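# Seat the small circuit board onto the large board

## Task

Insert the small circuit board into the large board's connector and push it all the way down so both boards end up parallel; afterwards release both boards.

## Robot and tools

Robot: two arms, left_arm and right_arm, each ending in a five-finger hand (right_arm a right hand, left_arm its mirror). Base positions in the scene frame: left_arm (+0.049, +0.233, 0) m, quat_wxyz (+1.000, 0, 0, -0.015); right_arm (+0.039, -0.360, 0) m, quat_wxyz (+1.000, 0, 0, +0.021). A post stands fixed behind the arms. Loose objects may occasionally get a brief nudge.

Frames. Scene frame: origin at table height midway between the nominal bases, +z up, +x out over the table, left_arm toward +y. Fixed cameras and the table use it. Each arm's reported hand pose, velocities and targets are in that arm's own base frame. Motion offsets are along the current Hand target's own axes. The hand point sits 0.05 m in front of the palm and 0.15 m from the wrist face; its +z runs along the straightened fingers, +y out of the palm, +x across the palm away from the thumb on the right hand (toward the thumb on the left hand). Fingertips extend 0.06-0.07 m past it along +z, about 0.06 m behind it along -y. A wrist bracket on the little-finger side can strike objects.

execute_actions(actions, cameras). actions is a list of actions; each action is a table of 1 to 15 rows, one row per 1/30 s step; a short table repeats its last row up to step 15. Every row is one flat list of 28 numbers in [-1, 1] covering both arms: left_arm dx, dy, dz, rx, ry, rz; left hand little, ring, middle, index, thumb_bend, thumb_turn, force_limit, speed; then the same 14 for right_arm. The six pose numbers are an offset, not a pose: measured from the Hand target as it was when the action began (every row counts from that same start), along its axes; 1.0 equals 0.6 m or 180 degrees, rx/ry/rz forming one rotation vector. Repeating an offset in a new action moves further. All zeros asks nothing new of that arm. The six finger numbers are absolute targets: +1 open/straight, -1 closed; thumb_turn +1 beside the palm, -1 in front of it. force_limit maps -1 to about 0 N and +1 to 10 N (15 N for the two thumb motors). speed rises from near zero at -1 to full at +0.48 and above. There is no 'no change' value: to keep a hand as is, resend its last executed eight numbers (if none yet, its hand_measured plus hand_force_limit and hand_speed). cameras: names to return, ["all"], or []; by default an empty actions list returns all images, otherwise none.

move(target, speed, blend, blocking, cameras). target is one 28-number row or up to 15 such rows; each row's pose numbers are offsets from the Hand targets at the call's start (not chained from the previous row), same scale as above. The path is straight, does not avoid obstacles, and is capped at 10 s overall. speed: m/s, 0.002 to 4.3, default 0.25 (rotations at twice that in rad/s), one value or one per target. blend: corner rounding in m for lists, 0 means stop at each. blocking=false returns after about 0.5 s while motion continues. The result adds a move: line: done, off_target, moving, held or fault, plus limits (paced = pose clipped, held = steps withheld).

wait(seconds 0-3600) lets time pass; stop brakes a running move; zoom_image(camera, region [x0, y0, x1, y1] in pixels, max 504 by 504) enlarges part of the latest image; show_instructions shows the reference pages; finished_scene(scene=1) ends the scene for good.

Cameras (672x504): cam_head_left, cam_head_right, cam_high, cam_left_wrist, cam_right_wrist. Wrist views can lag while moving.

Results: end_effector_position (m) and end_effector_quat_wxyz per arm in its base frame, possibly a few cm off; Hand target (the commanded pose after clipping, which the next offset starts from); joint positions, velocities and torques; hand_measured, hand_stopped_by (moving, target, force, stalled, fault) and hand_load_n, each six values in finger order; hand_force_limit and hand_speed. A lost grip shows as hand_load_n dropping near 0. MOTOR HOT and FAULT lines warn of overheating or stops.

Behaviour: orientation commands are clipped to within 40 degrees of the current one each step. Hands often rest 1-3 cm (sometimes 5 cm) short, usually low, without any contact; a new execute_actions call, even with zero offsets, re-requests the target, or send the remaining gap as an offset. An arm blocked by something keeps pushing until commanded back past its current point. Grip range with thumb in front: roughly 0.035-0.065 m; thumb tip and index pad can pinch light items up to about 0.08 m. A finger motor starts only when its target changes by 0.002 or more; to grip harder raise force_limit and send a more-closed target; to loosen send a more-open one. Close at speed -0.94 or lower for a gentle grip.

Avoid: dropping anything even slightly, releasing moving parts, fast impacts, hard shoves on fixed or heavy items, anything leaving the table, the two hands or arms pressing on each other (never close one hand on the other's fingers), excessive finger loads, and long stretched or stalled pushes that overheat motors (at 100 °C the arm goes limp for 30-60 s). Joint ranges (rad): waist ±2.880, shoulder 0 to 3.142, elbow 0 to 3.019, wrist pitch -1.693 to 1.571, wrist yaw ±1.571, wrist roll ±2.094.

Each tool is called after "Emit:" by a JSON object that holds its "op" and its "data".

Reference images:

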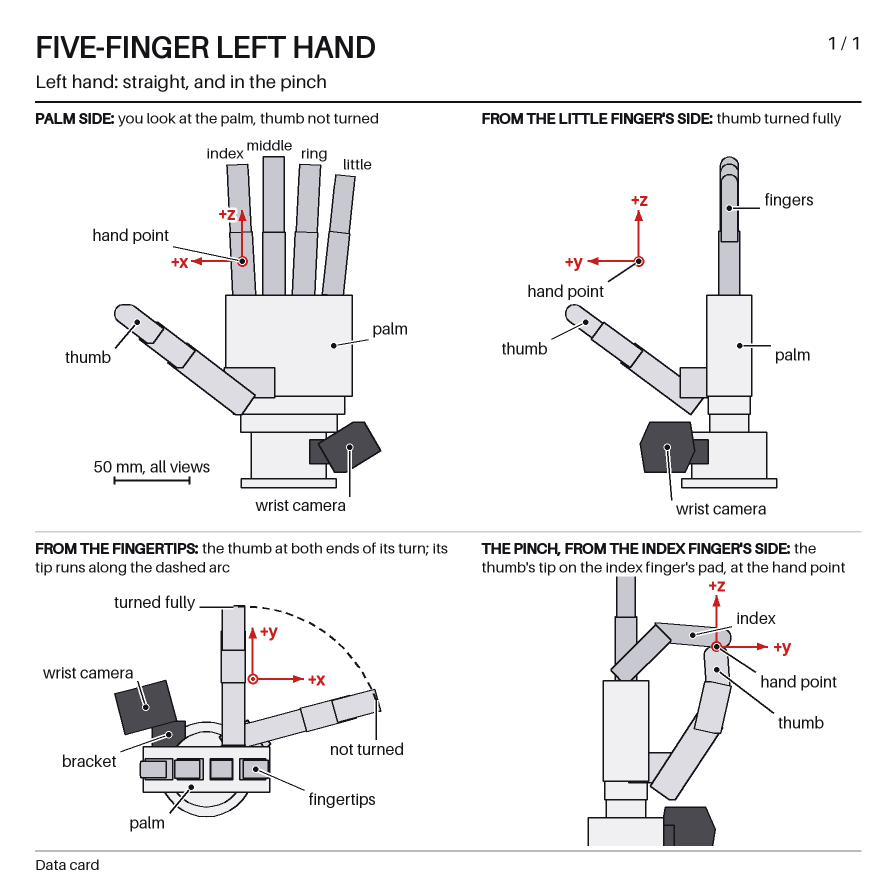

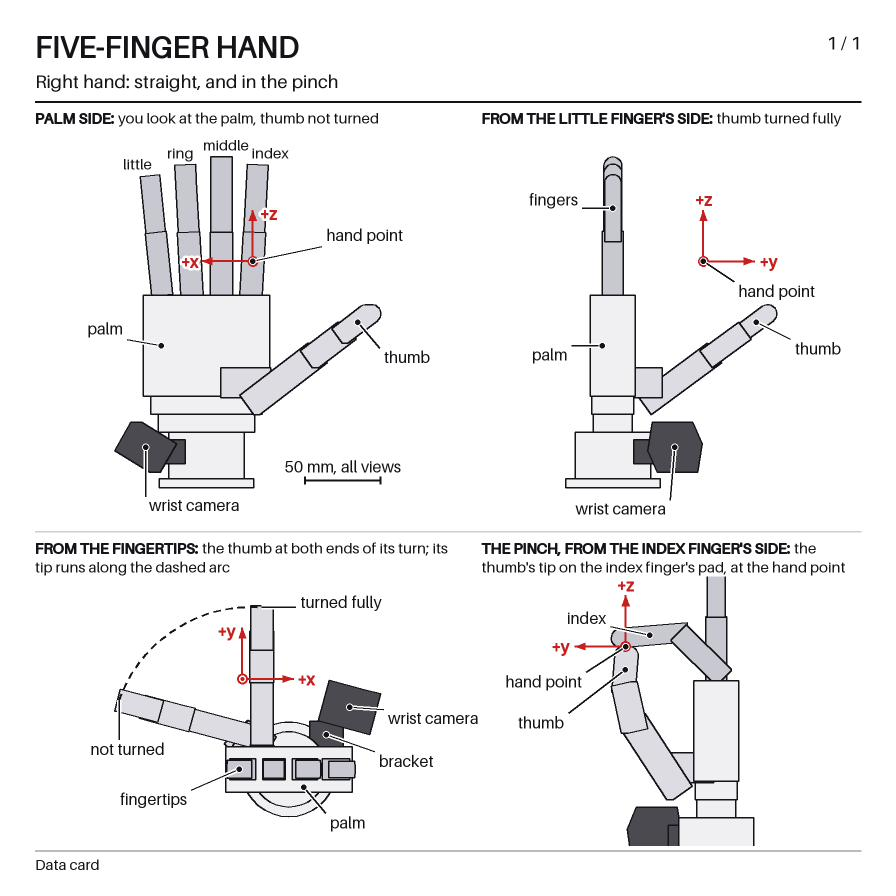

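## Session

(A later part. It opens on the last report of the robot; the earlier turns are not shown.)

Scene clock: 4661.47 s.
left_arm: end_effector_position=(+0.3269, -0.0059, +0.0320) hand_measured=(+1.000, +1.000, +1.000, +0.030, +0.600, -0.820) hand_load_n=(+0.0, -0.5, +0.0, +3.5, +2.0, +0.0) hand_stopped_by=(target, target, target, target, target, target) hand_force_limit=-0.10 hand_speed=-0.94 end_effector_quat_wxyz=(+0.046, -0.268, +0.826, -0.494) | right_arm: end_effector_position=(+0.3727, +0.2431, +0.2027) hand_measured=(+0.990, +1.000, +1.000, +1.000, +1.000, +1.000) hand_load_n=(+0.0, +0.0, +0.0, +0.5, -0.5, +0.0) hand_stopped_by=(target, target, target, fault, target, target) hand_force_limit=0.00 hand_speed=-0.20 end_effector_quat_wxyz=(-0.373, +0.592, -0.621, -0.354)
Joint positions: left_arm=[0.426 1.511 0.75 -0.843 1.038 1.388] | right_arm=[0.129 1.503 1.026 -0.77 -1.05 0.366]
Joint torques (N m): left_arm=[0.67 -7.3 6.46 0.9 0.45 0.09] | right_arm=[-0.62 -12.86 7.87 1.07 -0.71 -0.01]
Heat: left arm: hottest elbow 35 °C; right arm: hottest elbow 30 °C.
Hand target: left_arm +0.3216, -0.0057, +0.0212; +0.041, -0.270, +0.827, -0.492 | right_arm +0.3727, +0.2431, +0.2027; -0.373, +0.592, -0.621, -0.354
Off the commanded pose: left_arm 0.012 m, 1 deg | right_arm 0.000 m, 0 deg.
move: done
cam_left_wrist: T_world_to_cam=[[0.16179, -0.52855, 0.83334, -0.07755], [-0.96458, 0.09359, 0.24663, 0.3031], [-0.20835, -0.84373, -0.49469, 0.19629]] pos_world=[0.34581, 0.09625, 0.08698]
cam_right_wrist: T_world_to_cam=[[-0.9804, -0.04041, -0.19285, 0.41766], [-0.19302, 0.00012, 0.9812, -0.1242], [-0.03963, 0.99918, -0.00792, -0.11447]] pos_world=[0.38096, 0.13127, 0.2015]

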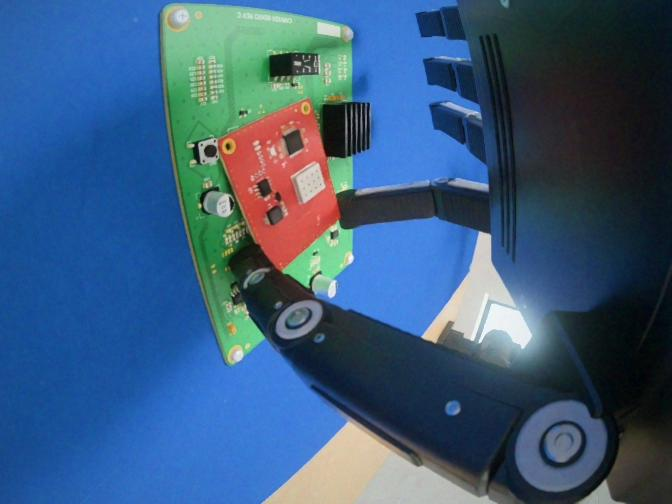

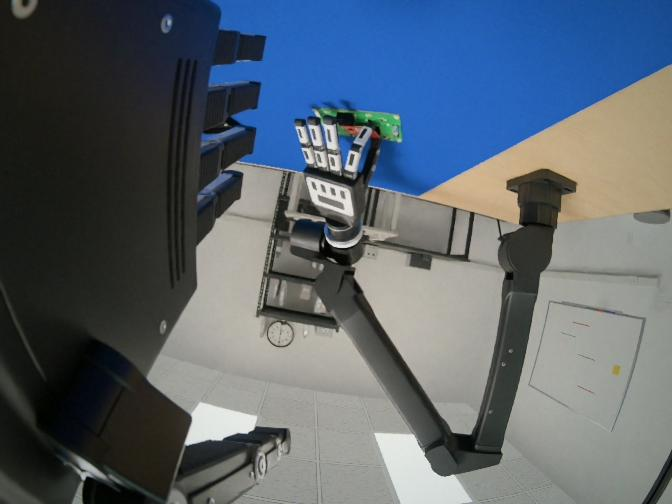

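Emit:
{"op": "move", "data": {"target": [0,0,0,0,0,0,1,1,1,-0.05,0.6,-0.82,0.3,-0.94,0,0,0,0,0,0,0.99,1,1,1,1,1,0,-0.2], "cameras": ["cam_left_wrist","cam_right_wrist"]}}

Emit:
{"op": "zoom_image", "data": {"camera": "cam_left_wrist", "region": [210, 130, 370, 290]}}

Emit:
{"op": "zoom_image", "data": {"camera": "cam_right_wrist", "region": [335, 110, 395, 155]}}

Scene clock: 4666.80 s.
left_arm: end_effector_position=(+0.3270, -0.0061, +0.0321) hand_measured=(+1.000, +1.000, +1.000, +0.016, +0.602, -0.820) hand_load_n=(+0.0, +0.0, +0.0, +6.5, +5.0, +0.0) hand_stopped_by=(target, target, target, force, target, target) hand_force_limit=0.30 hand_speed=-0.94 end_effector_quat_wxyz=(+0.046, -0.268, +0.826, -0.494) | right_arm: end_effector_position=(+0.3727, +0.2431, +0.2027) hand_measured=(+0.990, +1.000, +1.000, +1.000, +1.000, +1.000) hand_load_n=(-0.5, +0.0, +0.5, +0.0, +0.0, +0.0) hand_stopped_by=(target, target, target, fault, target, target) hand_force_limit=0.00 hand_speed=-0.20 end_effector_quat_wxyz=(-0.373, +0.592, -0.621, -0.354)
Joint positions: left_arm=[0.426 1.511 0.75 -0.843 1.039 1.388] | right_arm=[0.129 1.503 1.026 -0.77 -1.05 0.366]
Joint torques (N m): left_arm=[-0.09 -7.71 6.35 0.84 0.37 0.12] | right_arm=[-0.15 -13.22 7.83 0.96 -0.71 -0.01]
Heat: left arm: hottest elbow 35 °C; right arm: hottest elbow 30 °C.
Hand target: left_arm +0.3216, -0.0057, +0.0212; +0.041, -0.270, +0.827, -0.492 | right_arm +0.3727, +0.2431, +0.2027; -0.373, +0.592, -0.621, -0.354
Off the commanded pose: left_arm 0.012 m, 1 deg | right_arm 0.000 m, 0 deg.
move: done
cam_left_wrist: T_world_to_cam=[[0.16134, -0.52766, 0.83399, -0.07761], [-0.96472, 0.09382, 0.24599, 0.30329], [-0.20805, -0.84426, -0.49391, 0.1961]] pos_world=[0.34591, 0.09616, 0.08697]
cam_right_wrist: T_world_to_cam=[[-0.9804, -0.04041, -0.19285, 0.41766], [-0.19302, 0.00012, 0.9812, -0.1242], [-0.03963, 0.99918, -0.00792, -0.11447]] pos_world=[0.38096, 0.13127, 0.2015]

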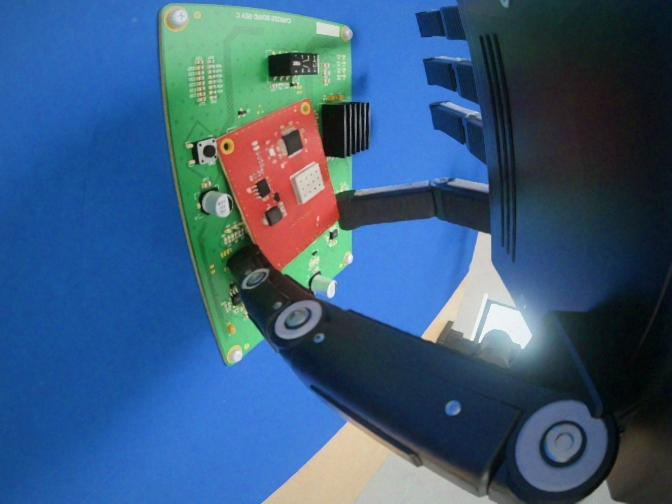

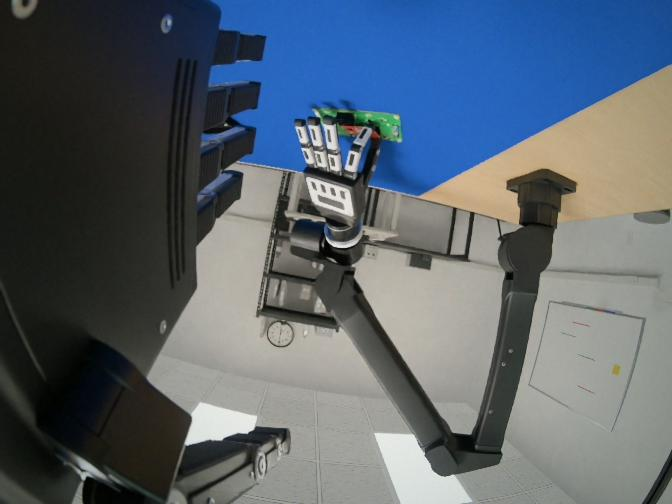

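Scaled by 3.150 from the camera's image (finer frame: 960x720).

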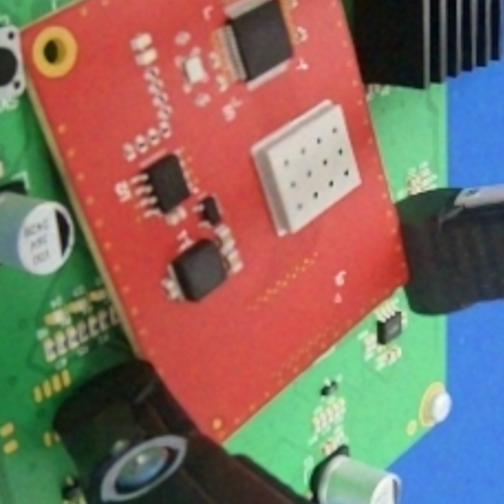

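Scaled by 8.400 from the camera's image (finer frame: 960x720).

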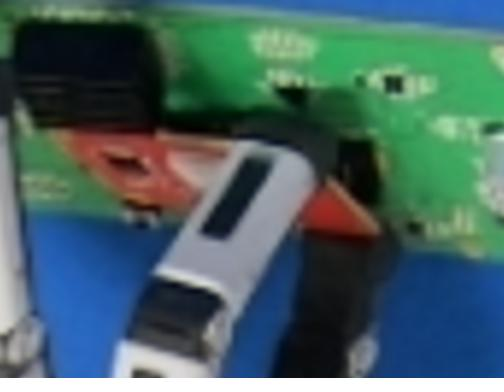

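Emit:
{"op": "move", "data": {"target": [-0.00095,-0.013,-0.00755,0.00086,-0.00482,0.0082,1,1,1,-0.05,0.6,-0.82,0.3,-0.94,0,0,0,0,0,0,0.99,1,1,1,1,1,0,-0.2], "speed": 0.03}}

Scene clock: 4677.03 s.
left_arm: end_effector_position=(+0.3272, -0.0059, +0.0327) hand_measured=(+1.000, +1.000, +1.000, +0.016, +0.602, -0.820) hand_load_n=(+0.0, +0.0, +0.0, +6.0, +5.5, +0.0) hand_stopped_by=(target, target, target, force, target, target) hand_force_limit=0.30 hand_speed=-0.94 end_effector_quat_wxyz=(+0.047, -0.267, +0.826, -0.494) | right_arm: end_effector_position=(+0.3727, +0.2431, +0.2027) hand_measured=(+0.990, +1.000, +1.000, +1.000, +1.000, +1.000) hand_load_n=(+0.0, +0.0, +0.0, +0.0, -0.5, +0.0) hand_stopped_by=(target, target, target, fault, target, target) hand_force_limit=0.00 hand_speed=-0.20 end_effector_quat_wxyz=(-0.373, +0.592, -0.621, -0.354)
Joint positions: left_arm=[0.426 1.509 0.75 -0.843 1.038 1.388] | right_arm=[0.129 1.503 1.026 -0.77 -1.05 0.366]
Joint torques (N m): left_arm=[0.79 -10.93 6.13 0.94 0.45 0.14] | right_arm=[-0.38 -13.04 7.82 1.05 -0.7 -0.01]
Heat: left arm: hottest elbow 34 °C; right arm: hottest elbow 30 °C.
Hand target: left_arm +0.3237, -0.0047, +0.0299; +0.054, -0.263, +0.829, -0.491 | right_arm +0.3727, +0.2431, +0.2027; -0.373, +0.592, -0.621, -0.354
Off the commanded pose: left_arm 0.005 m, 1 deg | right_arm 0.000 m, 0 deg.
move: done

Emit:
{"op": "move", "data": {"target": [-0.00063,-0.00867,-0.00503,0.00057,-0.00321,0.00547,1,1,1,-0.05,0.6,-0.82,0.3,-0.94,0,0,0,0,0,0,0.99,1,1,1,1,1,0,-0.2], "speed": 0.03, "cameras": ["cam_left_wrist","cam_right_wrist"]}}

Emit:
{"op": "zoom_image", "data": {"camera": "cam_left_wrist", "region": [210, 130, 370, 290]}}

Emit:
{"op": "zoom_image", "data": {"camera": "cam_right_wrist", "region": [335, 110, 395, 155]}}

Scene clock: 4684.70 s.
left_arm: end_effector_position=(+0.3289, -0.0045, +0.0379) hand_measured=(+1.000, +1.000, +1.000, +0.016, +0.602, -0.820) hand_load_n=(+0.0, +0.0, +0.0, +5.5, +6.0, -0.5) hand_stopped_by=(target, target, target, force, target, target) hand_force_limit=0.30 hand_speed=-0.94 end_effector_quat_wxyz=(+0.057, -0.262, +0.829, -0.491) | right_arm: end_effector_position=(+0.3727, +0.2431, +0.2027) hand_measured=(+0.990, +1.000, +1.000, +1.000, +1.000, +1.000) hand_load_n=(+0.0, +0.5, +0.0, +0.0, +0.0, +0.0) hand_stopped_by=(target, target, target, fault, target, target) hand_force_limit=0.00 hand_speed=-0.20 end_effector_quat_wxyz=(-0.373, +0.592, -0.621, -0.354)
Joint positions: left_arm=[0.426 1.487 0.75 -0.843 1.034 1.39] | right_arm=[0.129 1.503 1.026 -0.77 -1.05 0.366]
Joint torques (N m): left_arm=[0.73 -10.05 6.45 1.02 0.54 0.11] | right_arm=[-0.67 -13.04 7.92 1.06 -0.71 -0.02]
Heat: left arm: hottest elbow 34 °C; right arm: hottest elbow 30 °C.
Hand target: left_arm +0.3250, -0.0041, +0.0359; +0.062, -0.258, +0.831, -0.489 | right_arm +0.3727, +0.2431, +0.2027; -0.373, +0.592, -0.621, -0.354
Off the commanded pose: left_arm 0.004 m, 1 deg | right_arm 0.000 m, 0 deg.
move: done
cam_left_wrist: T_world_to_cam=[[0.14236, -0.53999, 0.82955, -0.07562], [-0.96974, 0.09184, 0.2262, 0.30589], [-0.19833, -0.83665, -0.51058, 0.19814]] pos_world=[0.34669, 0.09684, 0.09471]
cam_right_wrist: T_world_to_cam=[[-0.9804, -0.04041, -0.19285, 0.41766], [-0.19302, 0.00012, 0.9812, -0.1242], [-0.03963, 0.99918, -0.00792, -0.11447]] pos_world=[0.38096, 0.13127, 0.2015]

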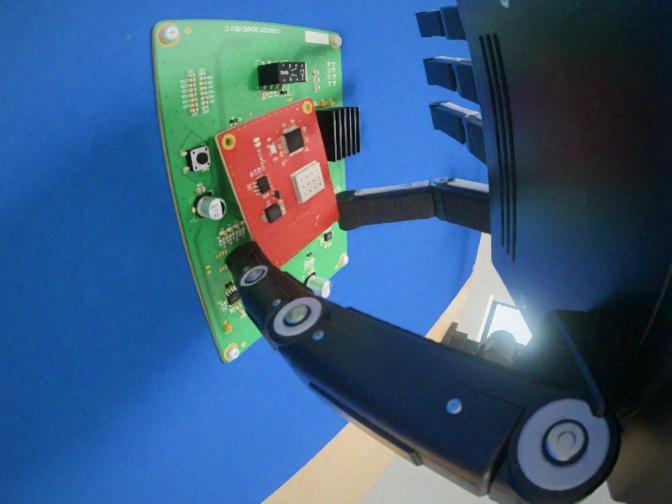

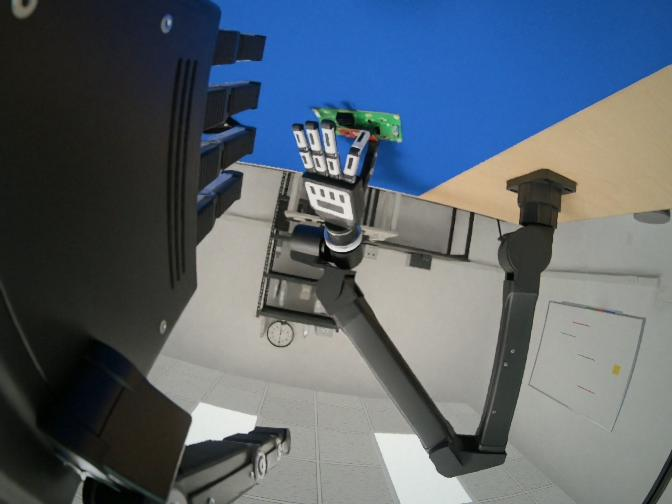

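Scaled by 3.150 from the camera's image (finer frame: 960x720).

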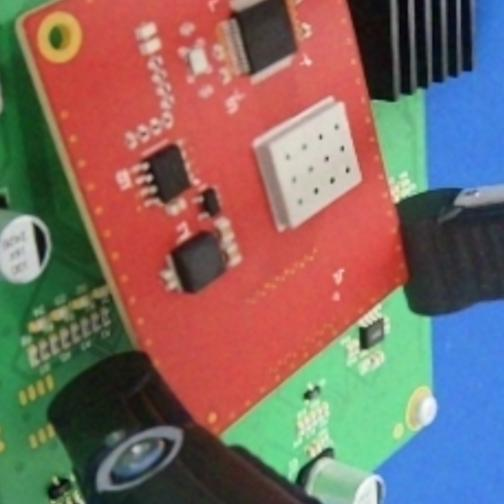

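Scaled by 8.400 from the camera's image (finer frame: 960x720).

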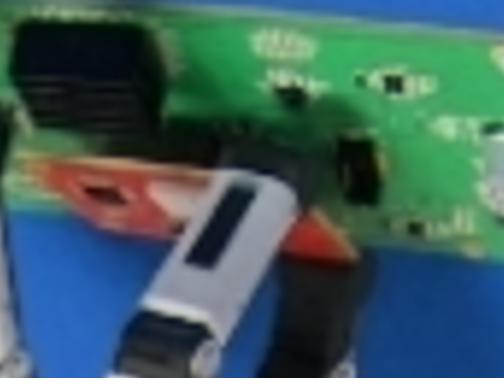

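Emit:
{"op": "zoom_image", "data": {"camera": "cam_left_wrist", "region": [200, 85, 340, 185]}}

Emit:
{"op": "zoom_image", "data": {"camera": "cam_left_wrist", "region": [250, 190, 370, 290]}}

Emit:
{"op": "zoom_image", "data": {"camera": "cam_right_wrist", "region": [330, 110, 390, 150]}}

Scaled by 3.600 from the camera's image (finer frame: 960x720).

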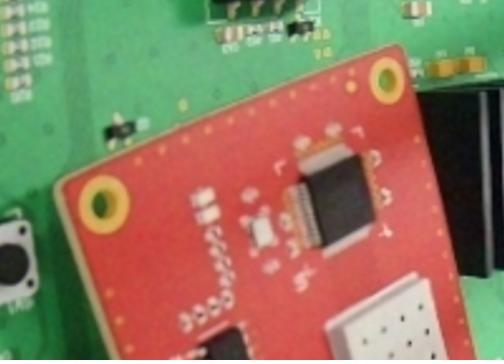

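Scaled by 4.200 from the camera's image (finer frame: 960x720).

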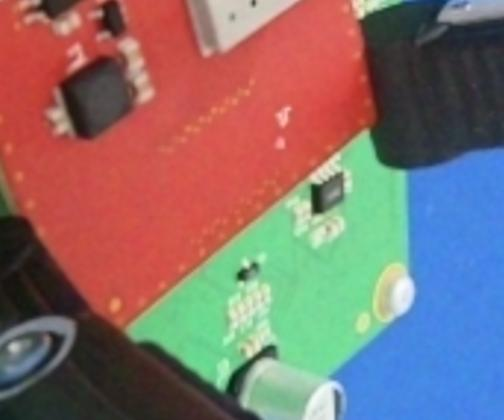

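Scaled by 8.400 from the camera's image (finer frame: 960x720).

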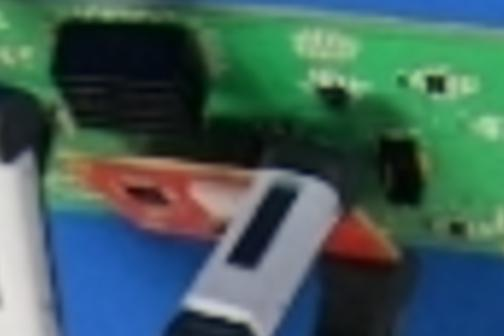

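Emit:
{"op": "move", "data": {"target": [0.0176,0.00252,-0.00552,-0.01112,0.03846,0.04505,1,1,1,-0.05,0.6,-0.82,0.3,-0.94,0,0,0,0,0,0,0.99,1,1,1,1,1,0,-0.2], "speed": 0.03, "cameras": ["cam_left_wrist","cam_right_wrist"]}}

Emit:
{"op": "zoom_image", "data": {"camera": "cam_left_wrist", "region": [210, 130, 370, 290]}}

Emit:
{"op": "zoom_image", "data": {"camera": "cam_right_wrist", "region": [335, 110, 395, 155]}}

Scene clock: 4757.80 s.
left_arm: end_effector_position=(+0.3030, -0.0098, +0.0350) hand_measured=(+1.000, +1.000, +1.000, +0.016, +0.600, -0.820) hand_load_n=(+0.0, +0.0, +0.0, +0.5, +0.0, +0.0) hand_stopped_by=(target, target, target, force, target, target) hand_force_limit=0.30 hand_speed=-0.94 end_effector_quat_wxyz=(+0.042, -0.177, +0.855, -0.486) | right_arm: end_effector_position=(+0.3727, +0.2431, +0.2027) hand_measured=(+0.990, +1.000, +1.000, +1.000, +1.000, +1.000) hand_load_n=(+0.0, -0.5, +0.0, +0.0, -0.5, +0.0) hand_stopped_by=(target, target, target, fault, target, target) hand_force_limit=0.00 hand_speed=-0.20 end_effector_quat_wxyz=(-0.373, +0.592, -0.621, -0.354)
Joint positions: left_arm=[0.414 1.491 0.755 -1.032 1.007 1.684] | right_arm=[0.129 1.503 1.026 -0.77 -1.05 0.366]
Joint torques (N m): left_arm=[0.15 -7.12 10.84 -0.24 0.43 0.06] | right_arm=[-0.56 -12.98 7.92 1.01 -0.69 -0.03]
Heat: left arm: hottest elbow 33 °C; right arm: hottest elbow 30 °C.
Hand target: left_arm +0.3141, -0.0061, +0.0377; +0.042, -0.170, +0.857, -0.484 | right_arm +0.3727, +0.2431, +0.2027; -0.373, +0.592, -0.621, -0.354
Off the commanded pose: left_arm 0.012 m, 1 deg | right_arm 0.000 m, 0 deg.
move: off_target (left_arm)
cam_left_wrist: T_world_to_cam=[[0.00511, -0.58173, 0.81336, -0.03055], [-0.95207, 0.24593, 0.18187, 0.27969], [-0.30583, -0.77531, -0.5526, 0.22171]] pos_world=[0.33424, 0.08534, 0.09649]
cam_right_wrist: T_world_to_cam=[[-0.9804, -0.04041, -0.19285, 0.41766], [-0.19302, 0.00012, 0.9812, -0.1242], [-0.03963, 0.99918, -0.00792, -0.11447]] pos_world=[0.38096, 0.13127, 0.2015]

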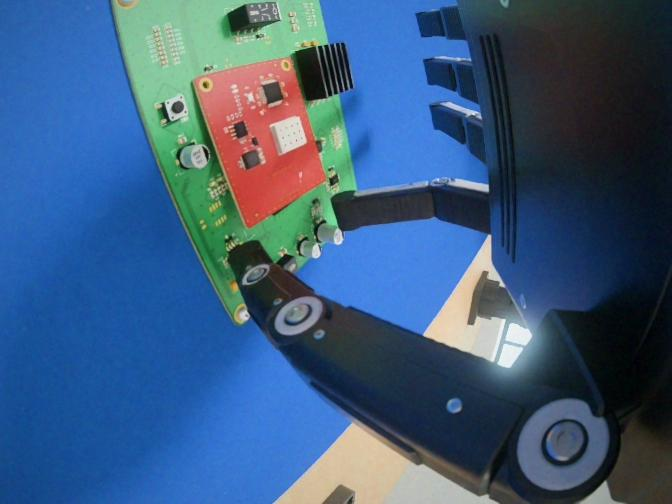

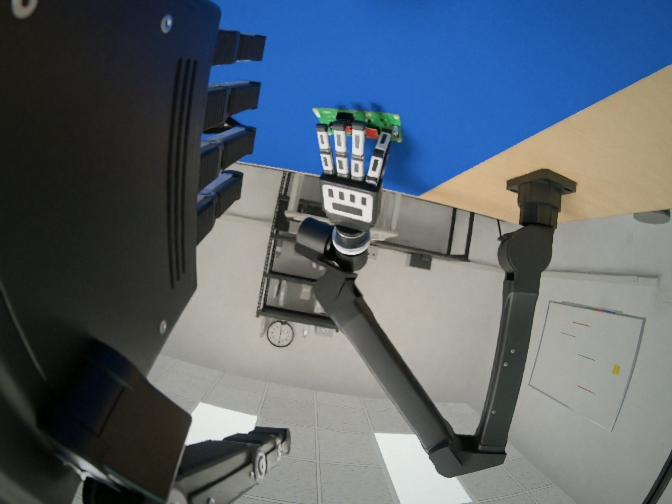

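Scaled by 3.150 from the camera's image (finer frame: 960x720).

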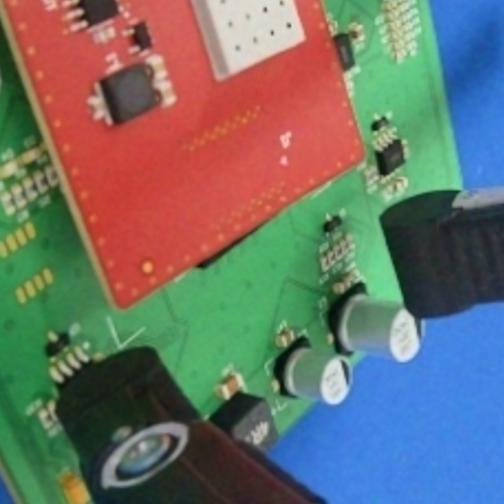

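Scaled by 8.400 from the camera's image (finer frame: 960x720).

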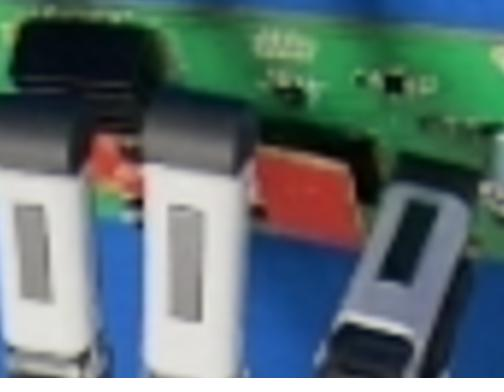

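Emit:
{"op": "move", "data": {"target": [[0.00463,-0.0422,-0.02633,0,0,0,1,1,1,0.3,0.6,-0.82,0.3,-0.5,0,0,0,0,0,0,0.99,1,1,1,1,1,0,-0.2],[-0.03717,-0.05448,-0.03705,0.00718,-0.00878,-0.04521,1,1,1,0.5,0.6,-0.82,0.3,-0.5,0,0,0,0,0,0,0.99,1,1,1,1,1,0,-0.2],[-0.01085,0.00322,-0.00167,0.00718,-0.00878,-0.04521,1,1,1,0.5,0.6,-0.82,0.3,-0.5,0,0,0,0,0,0,0.99,1,1,1,1,1,0,-0.2]], "speed": [0.08,0.1,0.06], "cameras": ["cam_left_wrist","cam_right_wrist"]}}

Emit:
{"op": "zoom_image", "data": {"camera": "cam_left_wrist", "region": [180, 80, 320, 220]}}

Emit:
{"op": "zoom_image", "data": {"camera": "cam_left_wrist", "region": [220, 180, 360, 320]}}

Emit:
{"op": "zoom_image", "data": {"camera": "cam_right_wrist", "region": [335, 110, 395, 155]}}

Scene clock: 4829.17 s.
left_arm: end_effector_position=(+0.3244, -0.0024, +0.0444) hand_measured=(+1.000, +1.000, +1.000, +0.500, +0.600, -0.820) hand_load_n=(+0.0, +0.0, +0.0, +0.0, +0.0, -0.5) hand_stopped_by=(target, target, target, target, target, target) hand_force_limit=0.30 hand_speed=-0.50 end_effector_quat_wxyz=(+0.028, -0.229, +0.840, -0.492) | right_arm: end_effector_position=(+0.3727, +0.2431, +0.2027) hand_measured=(+0.990, +1.000, +1.000, +1.000, +1.000, +1.000) hand_load_n=(+0.0, +0.0, +0.0, +0.0, +0.0, +0.0) hand_stopped_by=(target, target, target, fault, target, target) hand_force_limit=0.00 hand_speed=-0.20 end_effector_quat_wxyz=(-0.373, +0.592, -0.621, -0.354)
Joint positions: left_arm=[0.422 1.529 0.818 -1.023 1.021 1.553] | right_arm=[0.129 1.503 1.026 -0.77 -1.05 0.366]
Joint torques (N m): left_arm=[0.15 -8.35 6.71 0.7 0.66 0.02] | right_arm=[-0.67 -13.27 7.92 0.96 -0.7 -0.02]
Heat: left arm: hottest elbow 35 °C; right arm: hottest elbow 30 °C.
Hand target: left_arm +0.3197, -0.0023, +0.0361; +0.021, -0.236, +0.837, -0.493 | right_arm +0.3727, +0.2431, +0.2027; -0.373, +0.592, -0.621, -0.354
Off the commanded pose: left_arm 0.010 m, 1 deg | right_arm 0.000 m, 0 deg.
move: done; target 2's new numbers were sent with left_arm's hand 0.020 m and 1 deg from that target
cam_left_wrist: T_world_to_cam=[[0.10738, -0.5502, 0.8281, -0.06782], [-0.95397, 0.17759, 0.24169, 0.2943], [-0.28003, -0.81593, -0.5058, 0.22868]] pos_world=[0.35207, 0.09701, 0.1007]
cam_right_wrist: T_world_to_cam=[[-0.9804, -0.04041, -0.19285, 0.41766], [-0.19302, 0.00012, 0.9812, -0.1242], [-0.03963, 0.99918, -0.00792, -0.11447]] pos_world=[0.38096, 0.13127, 0.2015]

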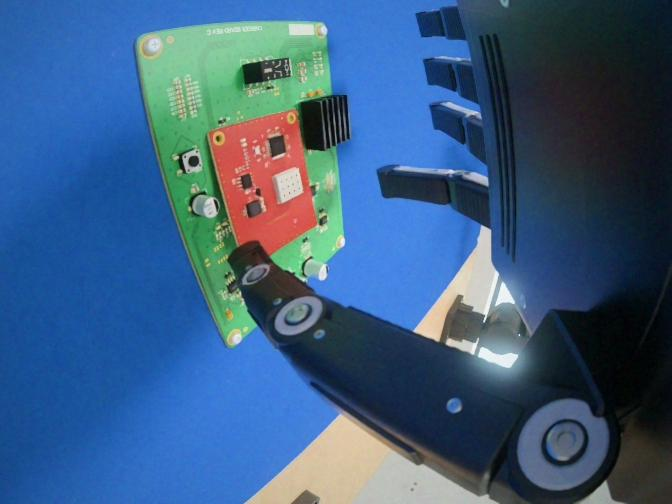

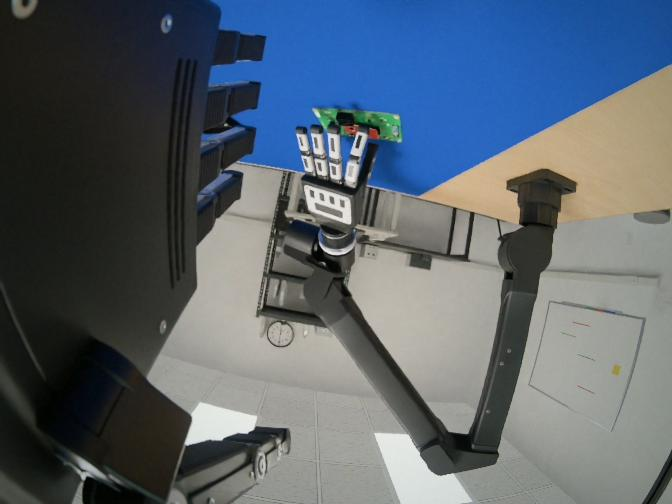

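Scaled by 3.600 from the camera's image (finer frame: 960x720).

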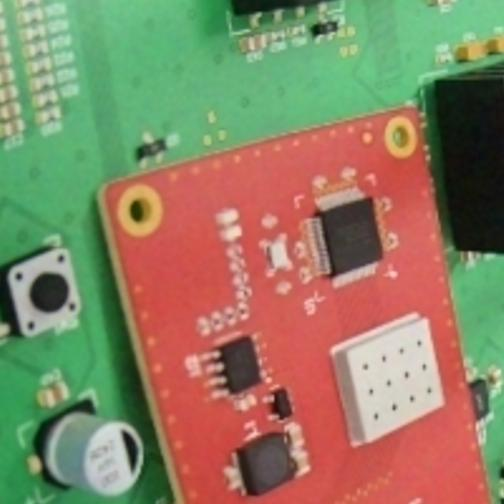

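Scaled by 3.600 from the camera's image (finer frame: 960x720).

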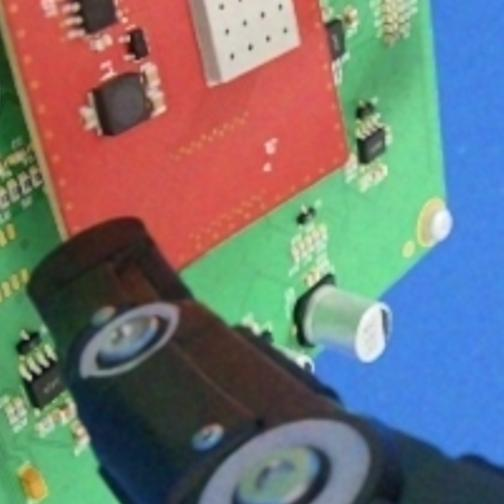

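Scaled by 8.400 from the camera's image (finer frame: 960x720).

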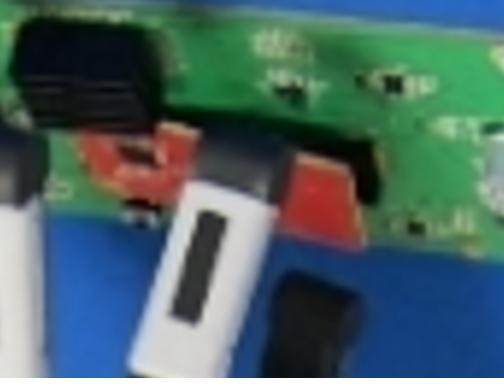

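Emit:
{"op": "move", "data": {"target": [[-0.01185,-0.0693,-0.02487,0,0,0,1,1,1,0.4,0.68,-0.82,0.3,-0.5,0,0,0,0,0,0,0.99,1,1,1,1,1,0,-0.2],[0.00582,-0.00472,0.01023,0,0,0,1,1,1,0.4,0.68,-0.82,0.3,-0.5,0,0,0,0,0,0,0.99,1,1,1,1,1,0,-0.2]], "speed": [0.1,0.06], "cameras": ["cam_left_wrist"]}}

Scene clock: 4864.20 s.
left_arm: end_effector_position=(+0.3243, -0.0071, +0.0445) hand_measured=(+1.000, +1.000, +1.000, +0.400, +0.680, -0.820) hand_load_n=(+0.0, +0.0, +0.0, +0.0, +0.0, +0.0) hand_stopped_by=(target, target, target, target, target, target) hand_force_limit=0.30 hand_speed=-0.50 end_effector_quat_wxyz=(+0.031, -0.232, +0.839, -0.492) | right_arm: end_effector_position=(+0.3727, +0.2431, +0.2027) hand_measured=(+0.990, +1.000, +1.000, +1.000, +1.000, +1.000) hand_load_n=(+0.0, +0.0, +0.0, +0.0, +0.0, +0.0) hand_stopped_by=(target, target, target, fault, target, target) hand_force_limit=0.00 hand_speed=-0.20 end_effector_quat_wxyz=(-0.373, +0.592, -0.621, -0.354)
Joint positions: left_arm=[0.411 1.515 0.803 -0.991 1.025 1.517] | right_arm=[0.129 1.503 1.026 -0.77 -1.05 0.366]
Joint torques (N m): left_arm=[0.44 -8.23 6.72 0.66 0.64 0.05] | right_arm=[-0.5 -13.1 7.79 1.01 -0.71 0]
Heat: left arm: hottest elbow 34 °C; right arm: hottest elbow 30 °C.
Hand target: left_arm +0.3192, -0.0099, +0.0360; +0.021, -0.236, +0.837, -0.493 | right_arm +0.3727, +0.2431, +0.2027; -0.373, +0.592, -0.621, -0.354
Off the commanded pose: left_arm 0.010 m, 1 deg | right_arm 0.000 m, 0 deg.
move: done
cam_left_wrist: T_world_to_cam=[[0.11093, -0.54881, 0.82855, -0.07155], [-0.95577, 0.16959, 0.2403, 0.29562], [-0.27239, -0.81856, -0.50572, 0.22236]] pos_world=[0.35105, 0.09261, 0.1007]

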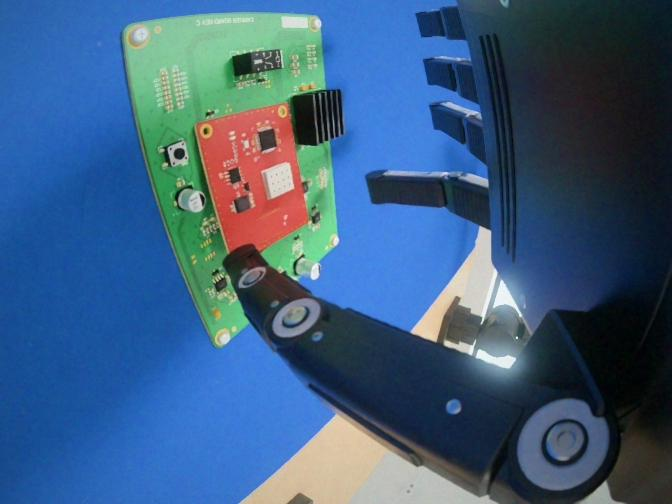

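Emit:
{"op": "move", "data": {"target": [0.00603,-0.00584,0.01182,0,0,0,1,1,1,0.4,0.68,-0.82,0.3,-0.5,0,0,0,0,0,0,0.99,1,1,1,1,1,0,-0.2], "speed": 0.06}}

Scene clock: 4873.73 s.
left_arm: end_effector_position=(+0.3240, -0.0140, +0.0400) hand_measured=(+1.000, +1.000, +1.000, +0.400, +0.680, -0.820) hand_load_n=(-0.5, +0.0, +0.0, +0.0, -0.5, +0.0) hand_stopped_by=(target, target, target, target, target, target) hand_force_limit=0.30 hand_speed=-0.50 end_effector_quat_wxyz=(+0.028, -0.233, +0.839, -0.492) | right_arm: end_effector_position=(+0.3727, +0.2431, +0.2027) hand_measured=(+0.990, +1.000, +1.000, +1.000, +1.000, +1.000) hand_load_n=(+0.0, +0.0, +0.0, +0.0, +0.0, +0.0) hand_stopped_by=(target, target, target, fault, target, target) hand_force_limit=0.00 hand_speed=-0.20 end_effector_quat_wxyz=(-0.373, +0.592, -0.621, -0.354)
Joint positions: left_arm=[0.393 1.515 0.788 -0.951 1.026 1.483] | right_arm=[0.129 1.503 1.026 -0.77 -1.05 0.366]
Joint torques (N m): left_arm=[0.15 -8.7 6.41 0.8 0.7 -0.08] | right_arm=[-0.56 -13.16 7.9 1.01 -0.72 -0.02]
Heat: left arm: hottest elbow 35 °C; right arm: hottest elbow 30 °C.
Hand target: left_arm +0.3192, -0.0186, +0.0360; +0.021, -0.236, +0.837, -0.493 | right_arm +0.3727, +0.2431, +0.2027; -0.373, +0.592, -0.621, -0.354
Off the commanded pose: left_arm 0.008 m, 1 deg | right_arm 0.000 m, 0 deg.
move: done

Emit:
{"op": "wait", "data": {"seconds": 0.1, "cameras": ["cam_left_wrist","cam_right_wrist"]}}

Emit:
{"op": "zoom_image", "data": {"camera": "cam_left_wrist", "region": [180, 100, 340, 260]}}

Emit:
{"op": "zoom_image", "data": {"camera": "cam_right_wrist", "region": [335, 110, 395, 155]}}

Scene clock: 4878.07 s.
left_arm: end_effector_position=(+0.3240, -0.0141, +0.0400) hand_measured=(+1.000, +1.000, +1.000, +0.400, +0.680, -0.820) hand_load_n=(+0.0, +0.0, +0.0, +0.0, +0.0, +0.0) hand_stopped_by=(target, target, target, target, target, target) hand_force_limit=0.30 hand_speed=-0.50 end_effector_quat_wxyz=(+0.028, -0.233, +0.839, -0.492) | right_arm: end_effector_position=(+0.3727, +0.2431, +0.2027) hand_measured=(+0.990, +1.000, +1.000, +1.000, +1.000, +1.000) hand_load_n=(-0.5, +0.0, +0.0, +0.0, +0.0, +0.0) hand_stopped_by=(target, target, target, fault, target, target) hand_force_limit=0.00 hand_speed=-0.20 end_effector_quat_wxyz=(-0.373, +0.592, -0.621, -0.354)
Joint positions: left_arm=[0.393 1.515 0.788 -0.951 1.026 1.482] | right_arm=[0.129 1.503 1.026 -0.77 -1.05 0.366]
Joint torques (N m): left_arm=[-0.09 -9.52 6.54 0.87 0.74 -0.09] | right_arm=[-0.26 -13.1 7.91 1.02 -0.72 0]
Heat: left arm: hottest elbow 34 °C; right arm: hottest elbow 30 °C.
Hand target: left_arm +0.3192, -0.0186, +0.0360; +0.021, -0.236, +0.837, -0.493 | right_arm +0.3727, +0.2431, +0.2027; -0.373, +0.592, -0.621, -0.354
Off the commanded pose: left_arm 0.008 m, 1 deg | right_arm 0.000 m, 0 deg.
wait: 0.10 s; at rest from the start
cam_left_wrist: T_world_to_cam=[[0.11554, -0.54767, 0.82868, -0.07316], [-0.95426, 0.17042, 0.24567, 0.29681], [-0.27576, -0.81916, -0.50292, 0.2153]] pos_world=[0.35106, 0.08572, 0.09599]
cam_right_wrist: T_world_to_cam=[[-0.9804, -0.04041, -0.19285, 0.41766], [-0.19302, 0.00012, 0.9812, -0.1242], [-0.03963, 0.99918, -0.00792, -0.11447]] pos_world=[0.38096, 0.13127, 0.2015]

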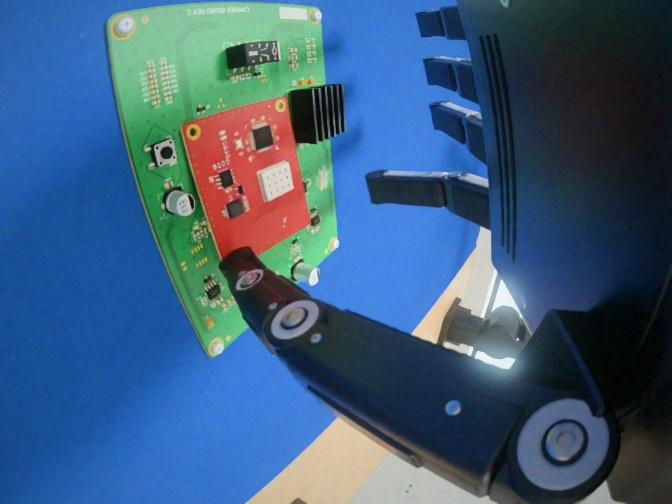

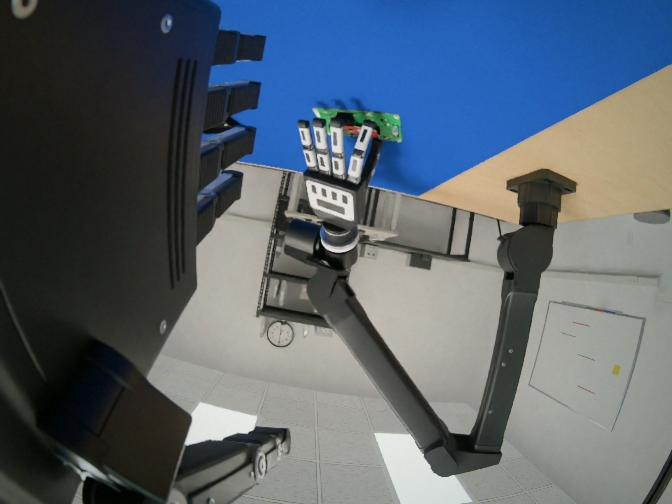

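Scaled by 3.150 from the camera's image (finer frame: 960x720).

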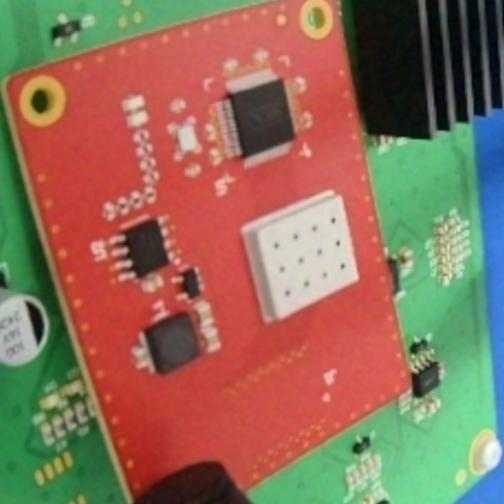

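Scaled by 8.400 from the camera's image (finer frame: 960x720).

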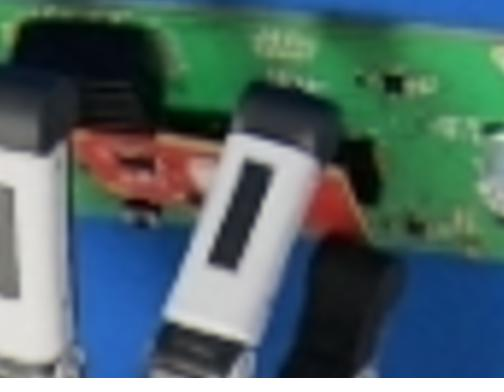

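Emit:
{"op": "move", "data": {"target": [[-0.0285,-0.05762,-0.05065,0,0,0,1,1,1,0.4,0.68,-0.82,0.3,-0.5,0,0,0,0,0,0,0.99,1,1,1,1,1,0,-0.2],[-0.01008,0.0073,-0.01577,0,0,0,1,1,1,0.4,0.6,-0.82,0.3,-0.5,0,0,0,0,0,0,0.99,1,1,1,1,1,0,-0.2]], "speed": [0.1,0.06], "cameras": ["cam_left_wrist","cam_right_wrist"]}}

Emit:
{"op": "zoom_image", "data": {"camera": "cam_left_wrist", "region": [180, 80, 320, 220]}}

Emit:
{"op": "zoom_image", "data": {"camera": "cam_left_wrist", "region": [220, 180, 360, 320]}}

Emit:
{"op": "zoom_image", "data": {"camera": "cam_right_wrist", "region": [335, 110, 395, 155]}}

Scene clock: 4904.73 s.
left_arm: end_effector_position=(+0.3251, -0.0074, +0.0453) hand_measured=(+1.000, +1.000, +1.000, +0.400, +0.600, -0.820) hand_load_n=(+0.0, +0.0, +0.0, +0.0, +0.0, +0.0) hand_stopped_by=(target, target, target, target, target, target) hand_force_limit=0.30 hand_speed=-0.50 end_effector_quat_wxyz=(+0.026, -0.233, +0.838, -0.493) | right_arm: end_effector_position=(+0.3727, +0.2431, +0.2027) hand_measured=(+0.990, +1.000, +1.000, +1.000, +1.000, +1.000) hand_load_n=(+0.0, +0.0, +0.0, +0.0, +0.0, +0.0) hand_stopped_by=(target, target, target, fault, target, target) hand_force_limit=0.00 hand_speed=-0.20 end_effector_quat_wxyz=(-0.373, +0.592, -0.621, -0.354)
Joint positions: left_arm=[0.409 1.523 0.812 -1.003 1.026 1.518] | right_arm=[0.129 1.503 1.026 -0.77 -1.05 0.366]
Joint torques (N m): left_arm=[0.5 -8.35 6.65 0.76 0.54 0.13] | right_arm=[-0.38 -13.16 7.97 1.11 -0.69 -0.01]
Heat: left arm: hottest elbow 34 °C; right arm: hottest elbow 30 °C.
Hand target: left_arm +0.3204, -0.0065, +0.0360; +0.021, -0.236, +0.837, -0.493 | right_arm +0.3727, +0.2431, +0.2027; -0.373, +0.592, -0.621, -0.354
Off the commanded pose: left_arm 0.010 m, 1 deg | right_arm 0.000 m, 0 deg.
move: done
cam_left_wrist: T_world_to_cam=[[0.11714, -0.54508, 0.83016, -0.07468], [-0.95321, 0.17286, 0.248, 0.29507], [-0.27868, -0.82037, -0.49933, 0.22444]] pos_world=[0.35256, 0.09242, 0.10089]
cam_right_wrist: T_world_to_cam=[[-0.9804, -0.04041, -0.19285, 0.41766], [-0.19302, 0.00012, 0.9812, -0.1242], [-0.03963, 0.99918, -0.00792, -0.11447]] pos_world=[0.38096, 0.13127, 0.2015]

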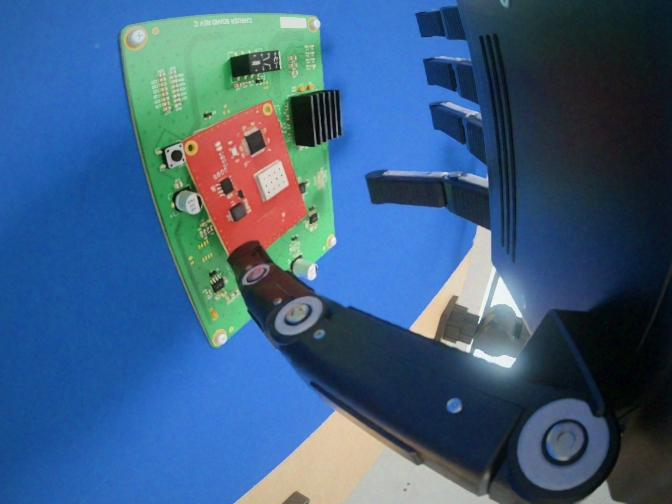

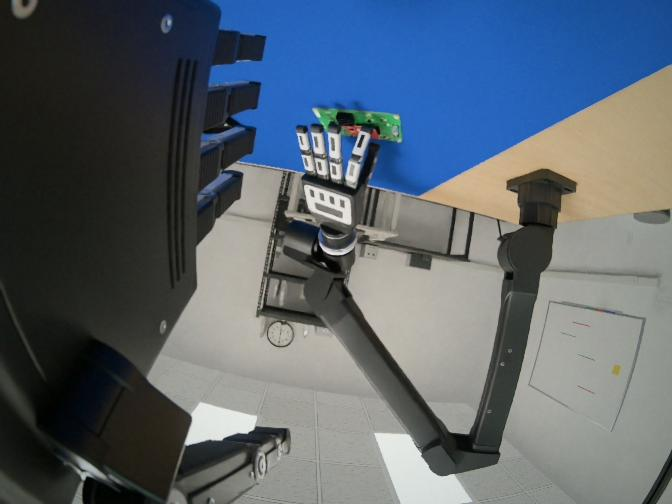

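Scaled by 3.600 from the camera's image (finer frame: 960x720).

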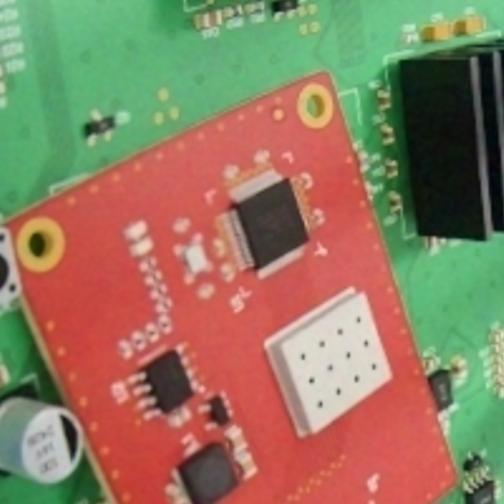

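Scaled by 3.600 from the camera's image (finer frame: 960x720).

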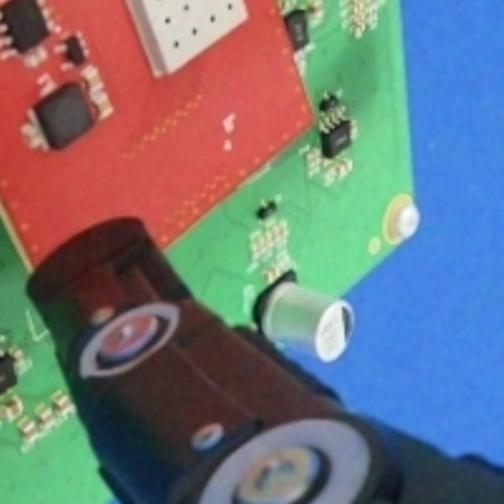

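Scaled by 8.400 from the camera's image (finer frame: 960x720).

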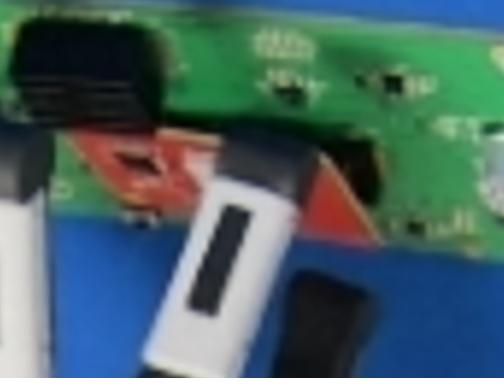

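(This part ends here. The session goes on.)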